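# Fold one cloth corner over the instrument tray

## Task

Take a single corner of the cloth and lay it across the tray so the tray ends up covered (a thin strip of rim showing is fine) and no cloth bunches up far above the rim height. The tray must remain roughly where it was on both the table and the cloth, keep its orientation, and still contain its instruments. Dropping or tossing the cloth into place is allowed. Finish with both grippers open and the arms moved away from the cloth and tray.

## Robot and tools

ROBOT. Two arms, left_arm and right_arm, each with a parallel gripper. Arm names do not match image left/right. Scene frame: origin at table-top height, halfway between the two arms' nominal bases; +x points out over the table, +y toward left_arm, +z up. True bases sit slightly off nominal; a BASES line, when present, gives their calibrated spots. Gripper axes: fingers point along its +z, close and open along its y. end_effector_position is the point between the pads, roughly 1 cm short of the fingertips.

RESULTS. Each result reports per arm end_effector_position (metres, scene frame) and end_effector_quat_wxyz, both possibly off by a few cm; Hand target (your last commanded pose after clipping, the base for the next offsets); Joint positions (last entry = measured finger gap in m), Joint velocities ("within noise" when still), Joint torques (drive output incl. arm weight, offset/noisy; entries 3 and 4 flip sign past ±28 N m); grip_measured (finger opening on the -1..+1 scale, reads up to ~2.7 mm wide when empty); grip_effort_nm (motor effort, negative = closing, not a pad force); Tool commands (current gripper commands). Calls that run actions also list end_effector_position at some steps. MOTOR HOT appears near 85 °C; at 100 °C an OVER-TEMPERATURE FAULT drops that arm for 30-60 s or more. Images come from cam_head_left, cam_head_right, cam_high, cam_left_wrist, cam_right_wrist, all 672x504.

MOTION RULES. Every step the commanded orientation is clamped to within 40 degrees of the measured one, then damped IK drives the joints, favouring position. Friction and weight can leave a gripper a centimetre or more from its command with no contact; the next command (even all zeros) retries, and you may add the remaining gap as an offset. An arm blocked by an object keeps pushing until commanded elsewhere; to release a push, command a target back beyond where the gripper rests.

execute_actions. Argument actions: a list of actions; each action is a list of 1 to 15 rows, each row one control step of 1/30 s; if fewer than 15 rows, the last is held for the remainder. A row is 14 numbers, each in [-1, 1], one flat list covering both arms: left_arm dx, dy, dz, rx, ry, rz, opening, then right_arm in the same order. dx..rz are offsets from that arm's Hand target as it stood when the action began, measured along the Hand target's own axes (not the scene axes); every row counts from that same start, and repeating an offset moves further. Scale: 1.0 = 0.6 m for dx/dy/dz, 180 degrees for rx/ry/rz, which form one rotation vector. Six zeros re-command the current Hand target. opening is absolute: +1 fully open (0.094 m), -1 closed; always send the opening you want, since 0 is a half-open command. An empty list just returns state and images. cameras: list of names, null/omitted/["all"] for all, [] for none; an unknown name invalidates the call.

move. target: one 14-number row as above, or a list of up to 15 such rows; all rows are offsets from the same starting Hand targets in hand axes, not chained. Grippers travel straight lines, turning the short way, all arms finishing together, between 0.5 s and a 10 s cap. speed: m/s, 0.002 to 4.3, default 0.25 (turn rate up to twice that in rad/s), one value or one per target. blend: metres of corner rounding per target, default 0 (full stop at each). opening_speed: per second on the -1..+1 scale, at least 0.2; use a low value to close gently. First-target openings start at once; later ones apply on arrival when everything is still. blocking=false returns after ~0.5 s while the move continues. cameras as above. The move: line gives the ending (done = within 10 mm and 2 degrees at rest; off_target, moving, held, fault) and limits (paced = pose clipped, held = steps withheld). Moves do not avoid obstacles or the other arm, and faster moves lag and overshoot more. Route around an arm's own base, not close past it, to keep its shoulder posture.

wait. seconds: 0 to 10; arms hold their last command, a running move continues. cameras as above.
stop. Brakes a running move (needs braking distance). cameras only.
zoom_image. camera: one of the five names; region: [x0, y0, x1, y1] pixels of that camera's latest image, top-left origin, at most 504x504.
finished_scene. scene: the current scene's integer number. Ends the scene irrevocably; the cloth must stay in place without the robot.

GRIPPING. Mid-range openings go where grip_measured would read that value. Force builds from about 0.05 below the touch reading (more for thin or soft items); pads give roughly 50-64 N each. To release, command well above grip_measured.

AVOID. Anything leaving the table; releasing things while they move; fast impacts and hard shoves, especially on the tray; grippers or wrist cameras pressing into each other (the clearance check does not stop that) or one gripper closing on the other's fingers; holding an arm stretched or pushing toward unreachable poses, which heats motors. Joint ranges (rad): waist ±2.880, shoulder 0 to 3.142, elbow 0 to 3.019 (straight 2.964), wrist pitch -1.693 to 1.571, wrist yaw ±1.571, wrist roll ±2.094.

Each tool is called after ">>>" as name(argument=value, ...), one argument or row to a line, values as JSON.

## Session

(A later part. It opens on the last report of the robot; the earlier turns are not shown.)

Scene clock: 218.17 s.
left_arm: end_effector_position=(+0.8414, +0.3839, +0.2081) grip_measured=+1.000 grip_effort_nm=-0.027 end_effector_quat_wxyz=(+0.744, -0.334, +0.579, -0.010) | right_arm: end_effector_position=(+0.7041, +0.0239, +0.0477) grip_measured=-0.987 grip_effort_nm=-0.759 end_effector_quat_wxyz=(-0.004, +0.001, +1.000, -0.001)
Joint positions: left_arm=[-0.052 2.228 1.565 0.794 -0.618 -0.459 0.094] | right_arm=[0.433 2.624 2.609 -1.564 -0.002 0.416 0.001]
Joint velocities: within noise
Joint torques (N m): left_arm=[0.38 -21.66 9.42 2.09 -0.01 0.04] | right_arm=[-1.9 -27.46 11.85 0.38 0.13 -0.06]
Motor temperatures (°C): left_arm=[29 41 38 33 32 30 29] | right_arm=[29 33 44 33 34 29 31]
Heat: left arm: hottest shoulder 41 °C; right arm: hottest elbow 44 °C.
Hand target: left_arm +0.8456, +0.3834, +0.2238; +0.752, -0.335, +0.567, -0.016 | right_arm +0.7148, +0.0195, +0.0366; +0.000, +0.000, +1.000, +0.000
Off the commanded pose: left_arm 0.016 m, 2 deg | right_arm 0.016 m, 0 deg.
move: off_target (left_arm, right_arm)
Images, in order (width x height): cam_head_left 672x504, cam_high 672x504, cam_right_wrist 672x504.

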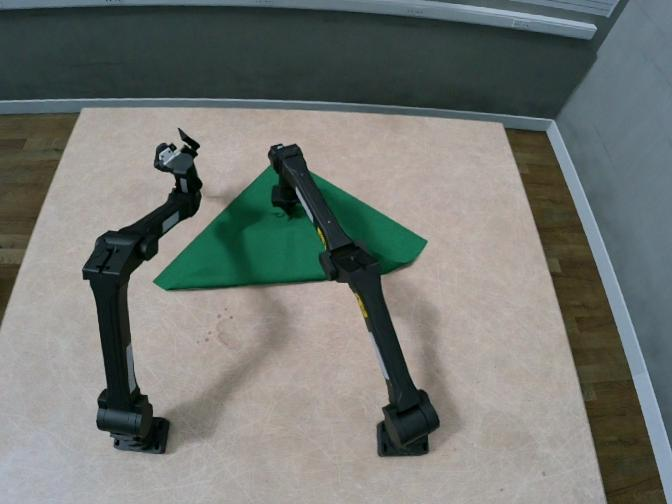

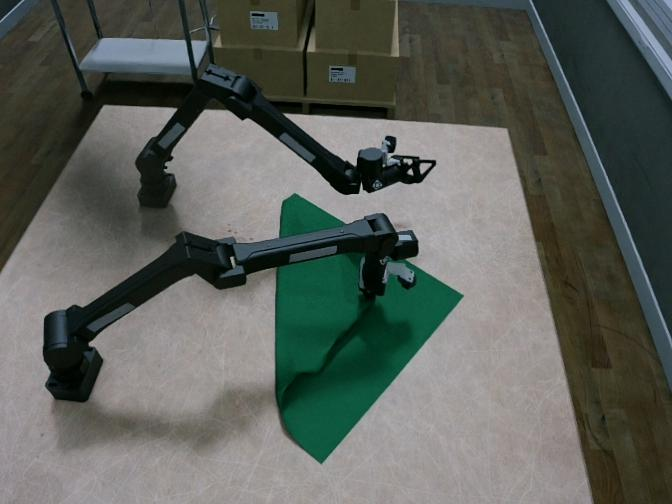

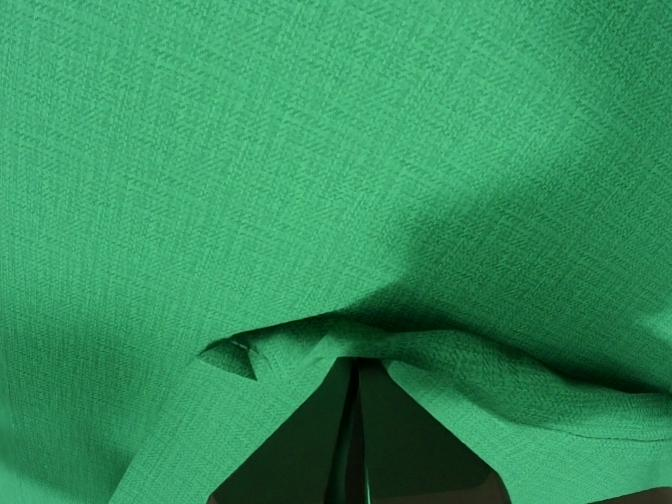

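>>> move(
  target=[0,0,0,0,0,0,1,0,0.005,0.025,0,0,0,-1],
  speed=0.1,
  cameras=[],
)

>>> move(
  target=[0,0,0,0,0,0,1,0,0,0,0,0,0,0.1],
  speed=0.1,
  opening_speed=0.8,
  cameras=["cam_high","cam_right_wrist"],
)

Scene clock: 227.47 s.
left_arm: end_effector_position=(+0.8414, +0.3839, +0.2081) grip_measured=+1.000 grip_effort_nm=-0.027 end_effector_quat_wxyz=(+0.744, -0.334, +0.579, -0.010) | right_arm: end_effector_position=(+0.7060, +0.0248, +0.0442) grip_measured=-0.987 grip_effort_nm=-0.750 end_effector_quat_wxyz=(-0.001, +0.001, +1.000, +0.000)
Joint positions: left_arm=[-0.052 2.228 1.565 0.794 -0.618 -0.459 0.094] | right_arm=[0.433 2.629 2.609 -1.553 -0.002 0.415 0.001]
Joint velocities: within noise
Joint torques (N m): left_arm=[0.38 -21.66 9.42 2.09 -0.01 0.04] | right_arm=[-1.03 -26.58 10.62 1.06 0.11 -0.06]
Motor temperatures (°C): left_arm=[29 41 38 32 31 30 29] | right_arm=[29 35 45 33 34 29 31]
Heat: left arm: hottest shoulder 41 °C; right arm: hottest elbow 45 °C.
Hand target: left_arm +0.8456, +0.3834, +0.2238; +0.752, -0.335, +0.567, -0.016 | right_arm +0.7147, +0.0225, +0.0216; +0.000, +0.000, +1.000, +0.000
Off the commanded pose: left_arm 0.016 m, 2 deg | right_arm 0.024 m, 0 deg.
move: off_target (left_arm, right_arm)
No camera images: "cameras" was empty.

Scene clock: 229.07 s.
left_arm: end_effector_position=(+0.8414, +0.3839, +0.2081) grip_measured=+1.000 grip_effort_nm=-0.027 end_effector_quat_wxyz=(+0.744, -0.334, +0.579, -0.010) | right_arm: end_effector_position=(+0.7075, +0.0255, +0.0400) grip_measured=+0.097 grip_effort_nm=0.090 end_effector_quat_wxyz=(+0.001, +0.001, +1.000, +0.001)
Joint positions: left_arm=[-0.052 2.228 1.565 0.794 -0.618 -0.459 0.094] | right_arm=[0.433 2.635 2.609 -1.544 -0.002 0.415 0.052]
Joint velocities: within noise
Joint torques (N m): left_arm=[0.38 -21.66 9.43 2.09 -0.01 0.04] | right_arm=[-1.44 -26.87 11.07 0.76 0.05 -0.09]
Motor temperatures (°C): left_arm=[29 41 38 32 31 30 29] | right_arm=[29 35 45 33 34 29 31]
Heat: left arm: hottest shoulder 41 °C; right arm: hottest elbow 45 °C.
Hand target: left_arm +0.8456, +0.3834, +0.2238; +0.752, -0.335, +0.567, -0.016 | right_arm +0.7147, +0.0225, +0.0216; +0.000, +0.000, +1.000, +0.000
Off the commanded pose: left_arm 0.016 m, 2 deg | right_arm 0.020 m, 0 deg.
move: off_target (left_arm, right_arm)
Images, in order (width x height): cam_high 672x504, cam_right_wrist 672x504.

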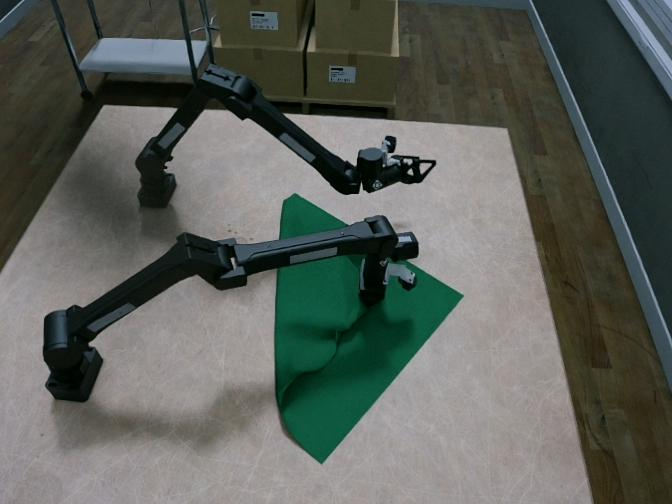

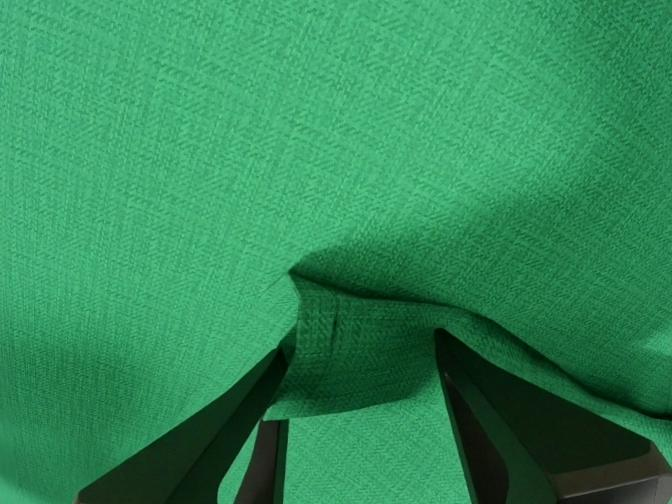

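>>> move(
  target=[
    [0,0,0,0,0,0,1,0,0,-0.15,0,0,0,0.1],
    [0,0,0,0,0,0,1,0.25,-0.1,-0.42,0,0,0,0.1],
  ],
  speed=[0.06,0.3],
  blend=[0.03,0],
)

>>> zoom_image(
  camera="cam_high",
  region=[250, 170, 480, 470],
)

Scene clock: 236.53 s.
left_arm: end_effector_position=(+0.8414, +0.3839, +0.2081) grip_measured=+1.000 grip_effort_nm=-0.032 end_effector_quat_wxyz=(+0.744, -0.334, +0.579, -0.010) | right_arm: end_effector_position=(+0.5652, -0.0371, +0.2911) grip_measured=+0.097 grip_effort_nm=0.090 end_effector_quat_wxyz=(+0.017, +0.001, +1.000, +0.009)
Joint positions: left_arm=[-0.052 2.228 1.565 0.794 -0.618 -0.459 0.094] | right_arm=[0.433 1.944 2.043 -1.631 -0.002 0.415 0.052]
Joint velocities: within noise
Joint torques (N m): left_arm=[0.38 -21.66 9.42 2.09 -0.01 0.04] | right_arm=[-0.09 -21.83 8.03 0.18 0.08 -0.02]
Motor temperatures (°C): left_arm=[29 41 38 32 31 30 29] | right_arm=[29 36 46 33 34 29 30]
Heat: left arm: hottest shoulder 41 °C; right arm: hottest elbow 46 °C.
Hand target: left_arm +0.8456, +0.3834, +0.2238; +0.752, -0.335, +0.567, -0.016 | right_arm +0.5649, -0.0377, +0.2735; +0.000, +0.000, +1.000, +0.000
Off the commanded pose: left_arm 0.016 m, 2 deg | right_arm 0.017 m, 2 deg.
move: off_target (left_arm, right_arm)

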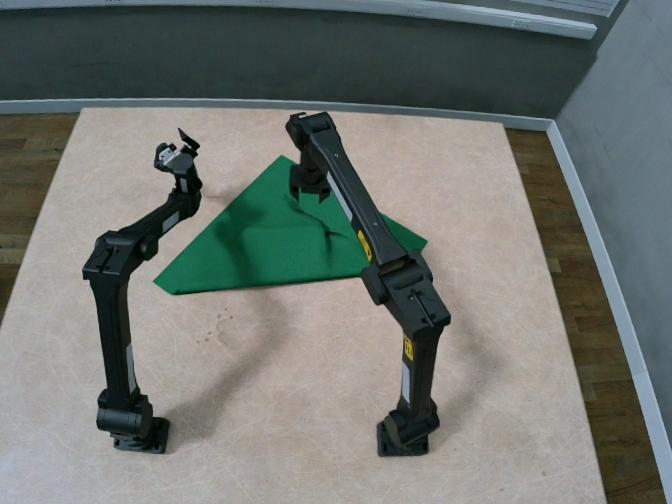

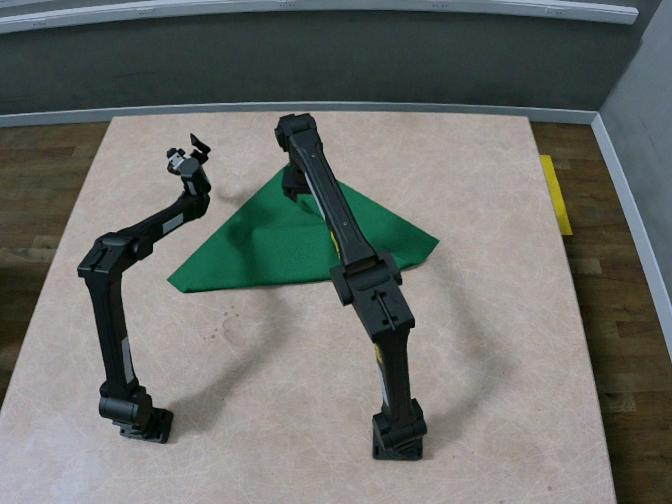

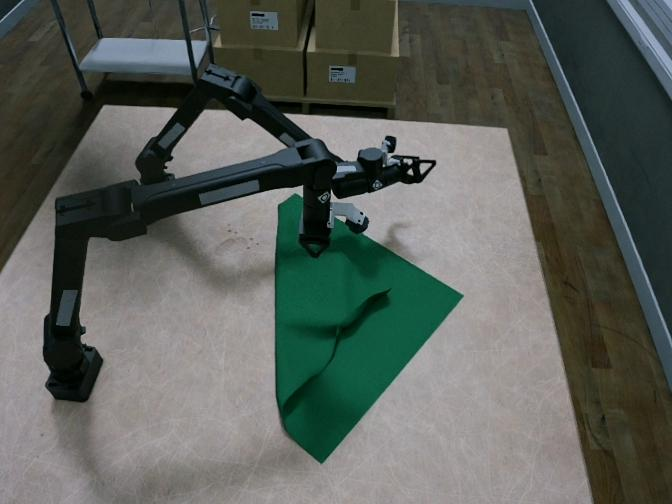

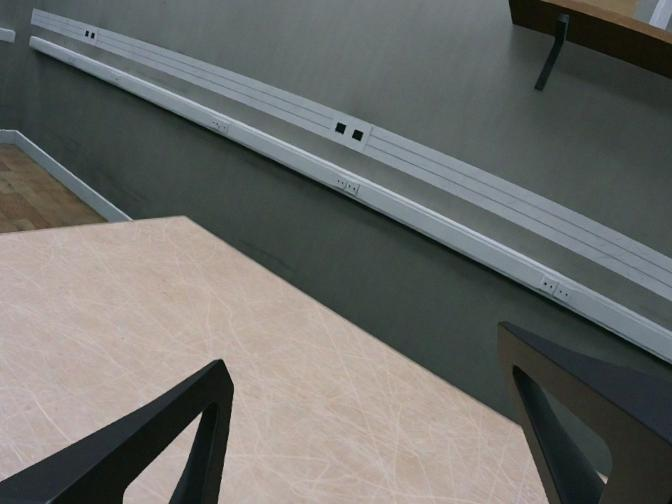

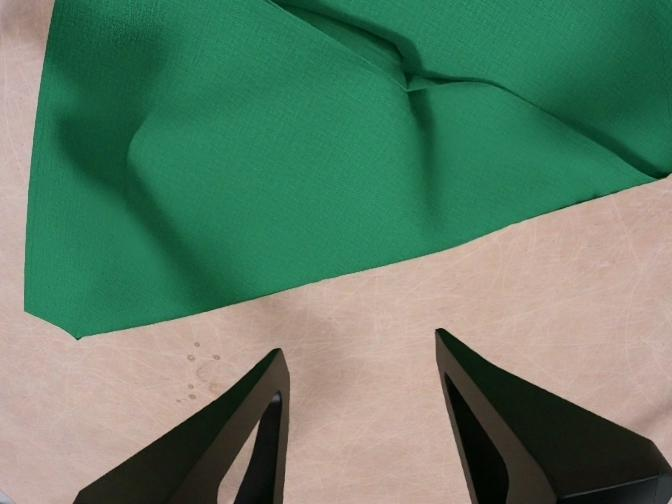

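Scaled by 1.680 from the camera's 672x504 image, which has a finer 960x720 frame.

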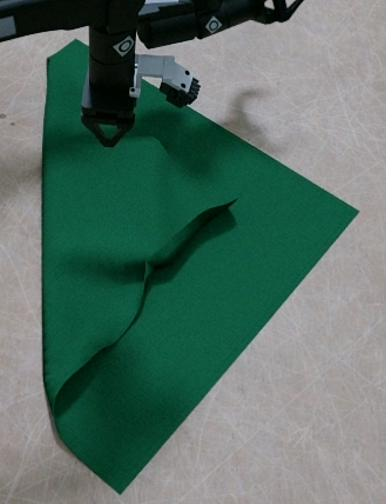

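>>> move(
  target=[0,0,0,0,0,0,1,0.3,-0.57,-0.02,0,0,0,0.1],
  speed=0.35,
)

>>> zoom_image(
  camera="cam_high",
  region=[270, 190, 420, 440],
)

>>> zoom_image(
  camera="cam_head_left",
  region=[180, 140, 440, 310],
)

>>> zoom_image(
  camera="cam_head_right",
  region=[180, 140, 440, 310],
)

Scene clock: 246.03 s.
left_arm: end_effector_position=(+0.8414, +0.3839, +0.2081) grip_measured=+1.000 grip_effort_nm=-0.032 end_effector_quat_wxyz=(+0.744, -0.334, +0.579, -0.010) | right_arm: end_effector_position=(+0.3840, -0.3846, +0.2909) grip_measured=+0.097 grip_effort_nm=0.090 end_effector_quat_wxyz=(+0.002, +0.010, +1.000, -0.002)
Joint positions: left_arm=[-0.052 2.228 1.565 0.794 -0.618 -0.459 0.094] | right_arm=[-0.239 1.364 1.314 -1.517 0.003 -0.236 0.052]
Joint velocities: within noise
Joint torques (N m): left_arm=[0.38 -21.66 9.43 2.07 -0.01 0.04] | right_arm=[0.21 -11.99 7.97 0.64 -0.19 -0.11]
Motor temperatures (°C): left_arm=[29 41 38 32 31 30 29] | right_arm=[29 36 45 33 34 29 30]
Heat: left arm: hottest shoulder 41 °C; right arm: hottest elbow 45 °C.
Hand target: left_arm +0.8456, +0.3834, +0.2238; +0.752, -0.335, +0.567, -0.016 | right_arm +0.3852, -0.3799, +0.2855; +0.000, +0.000, +1.000, +0.000
Off the commanded pose: left_arm 0.016 m, 2 deg | right_arm 0.007 m, 1 deg.
move: off_target (left_arm)

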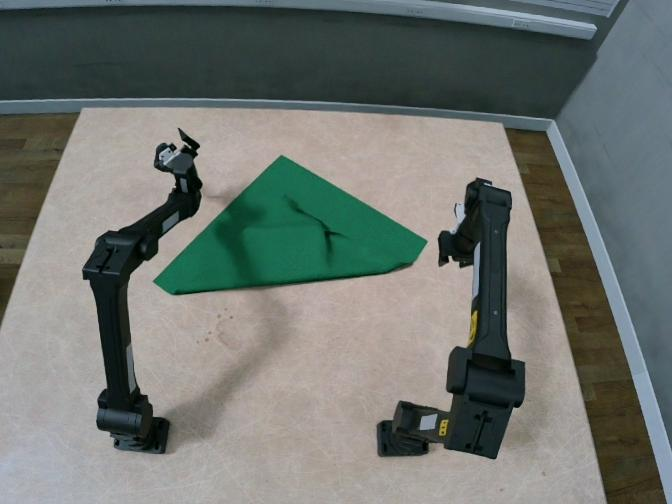

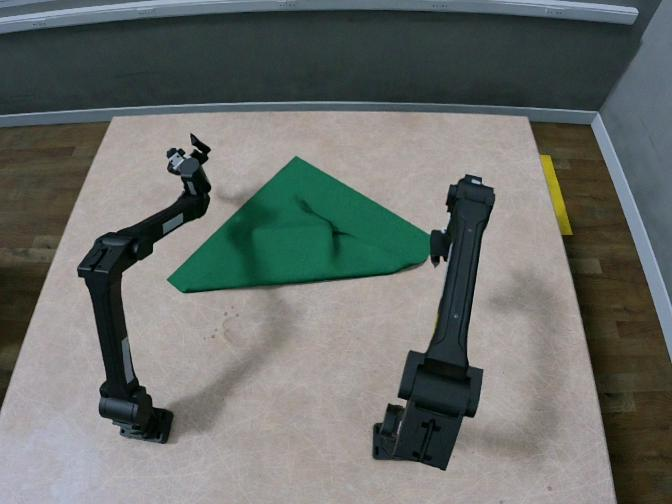

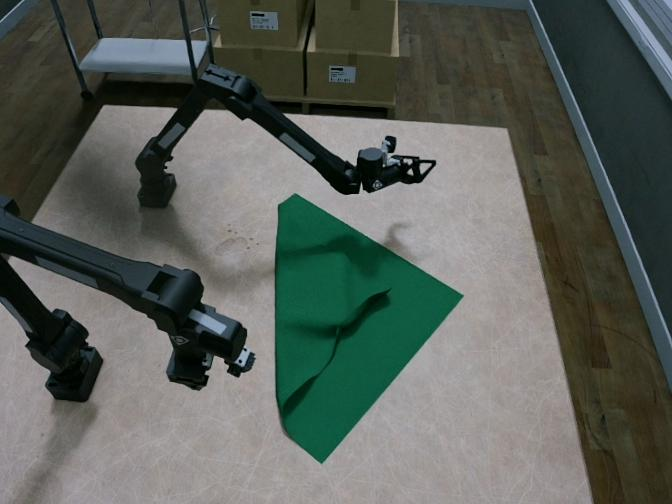

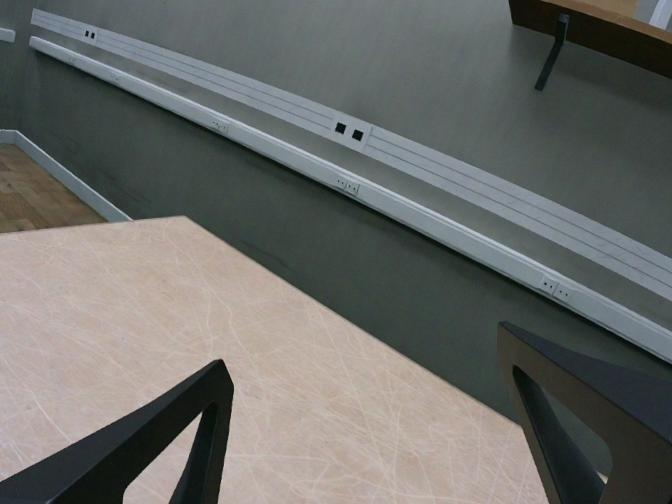

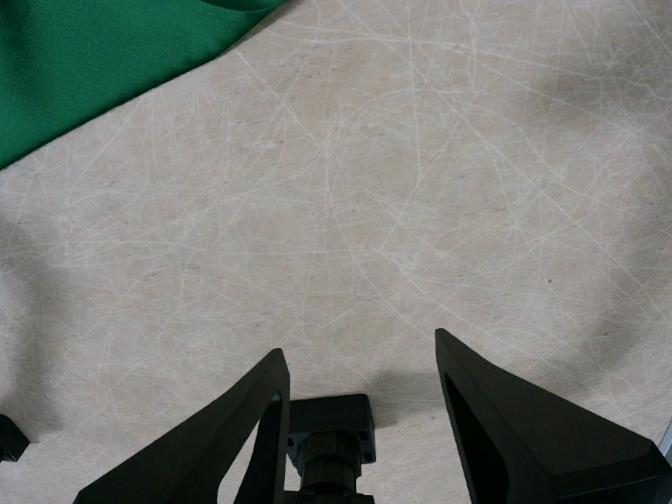

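Scaled by 2.016 from the camera's 672x504 image, which has a finer 960x720 frame.

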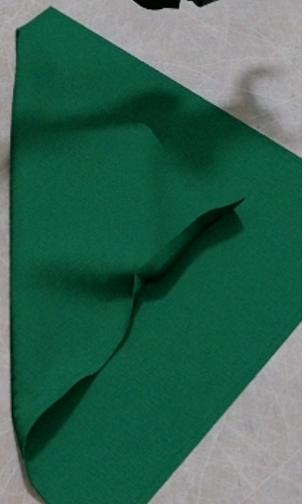

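Scaled by 1.938 from the camera's 672x504 image, which has a finer 960x720 frame.

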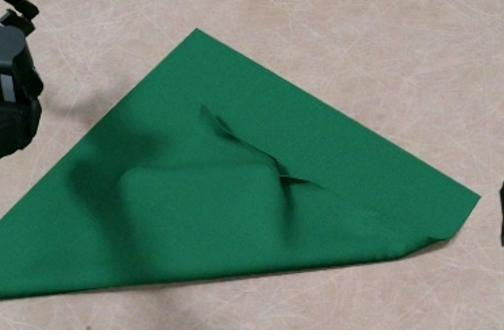

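Scaled by 1.938 from the camera's 672x504 image, which has a finer 960x720 frame.

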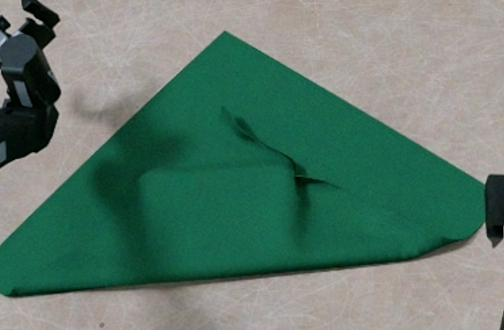

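>>> finished_scene(
  scene=1,
)

The scene is finished: the task was done.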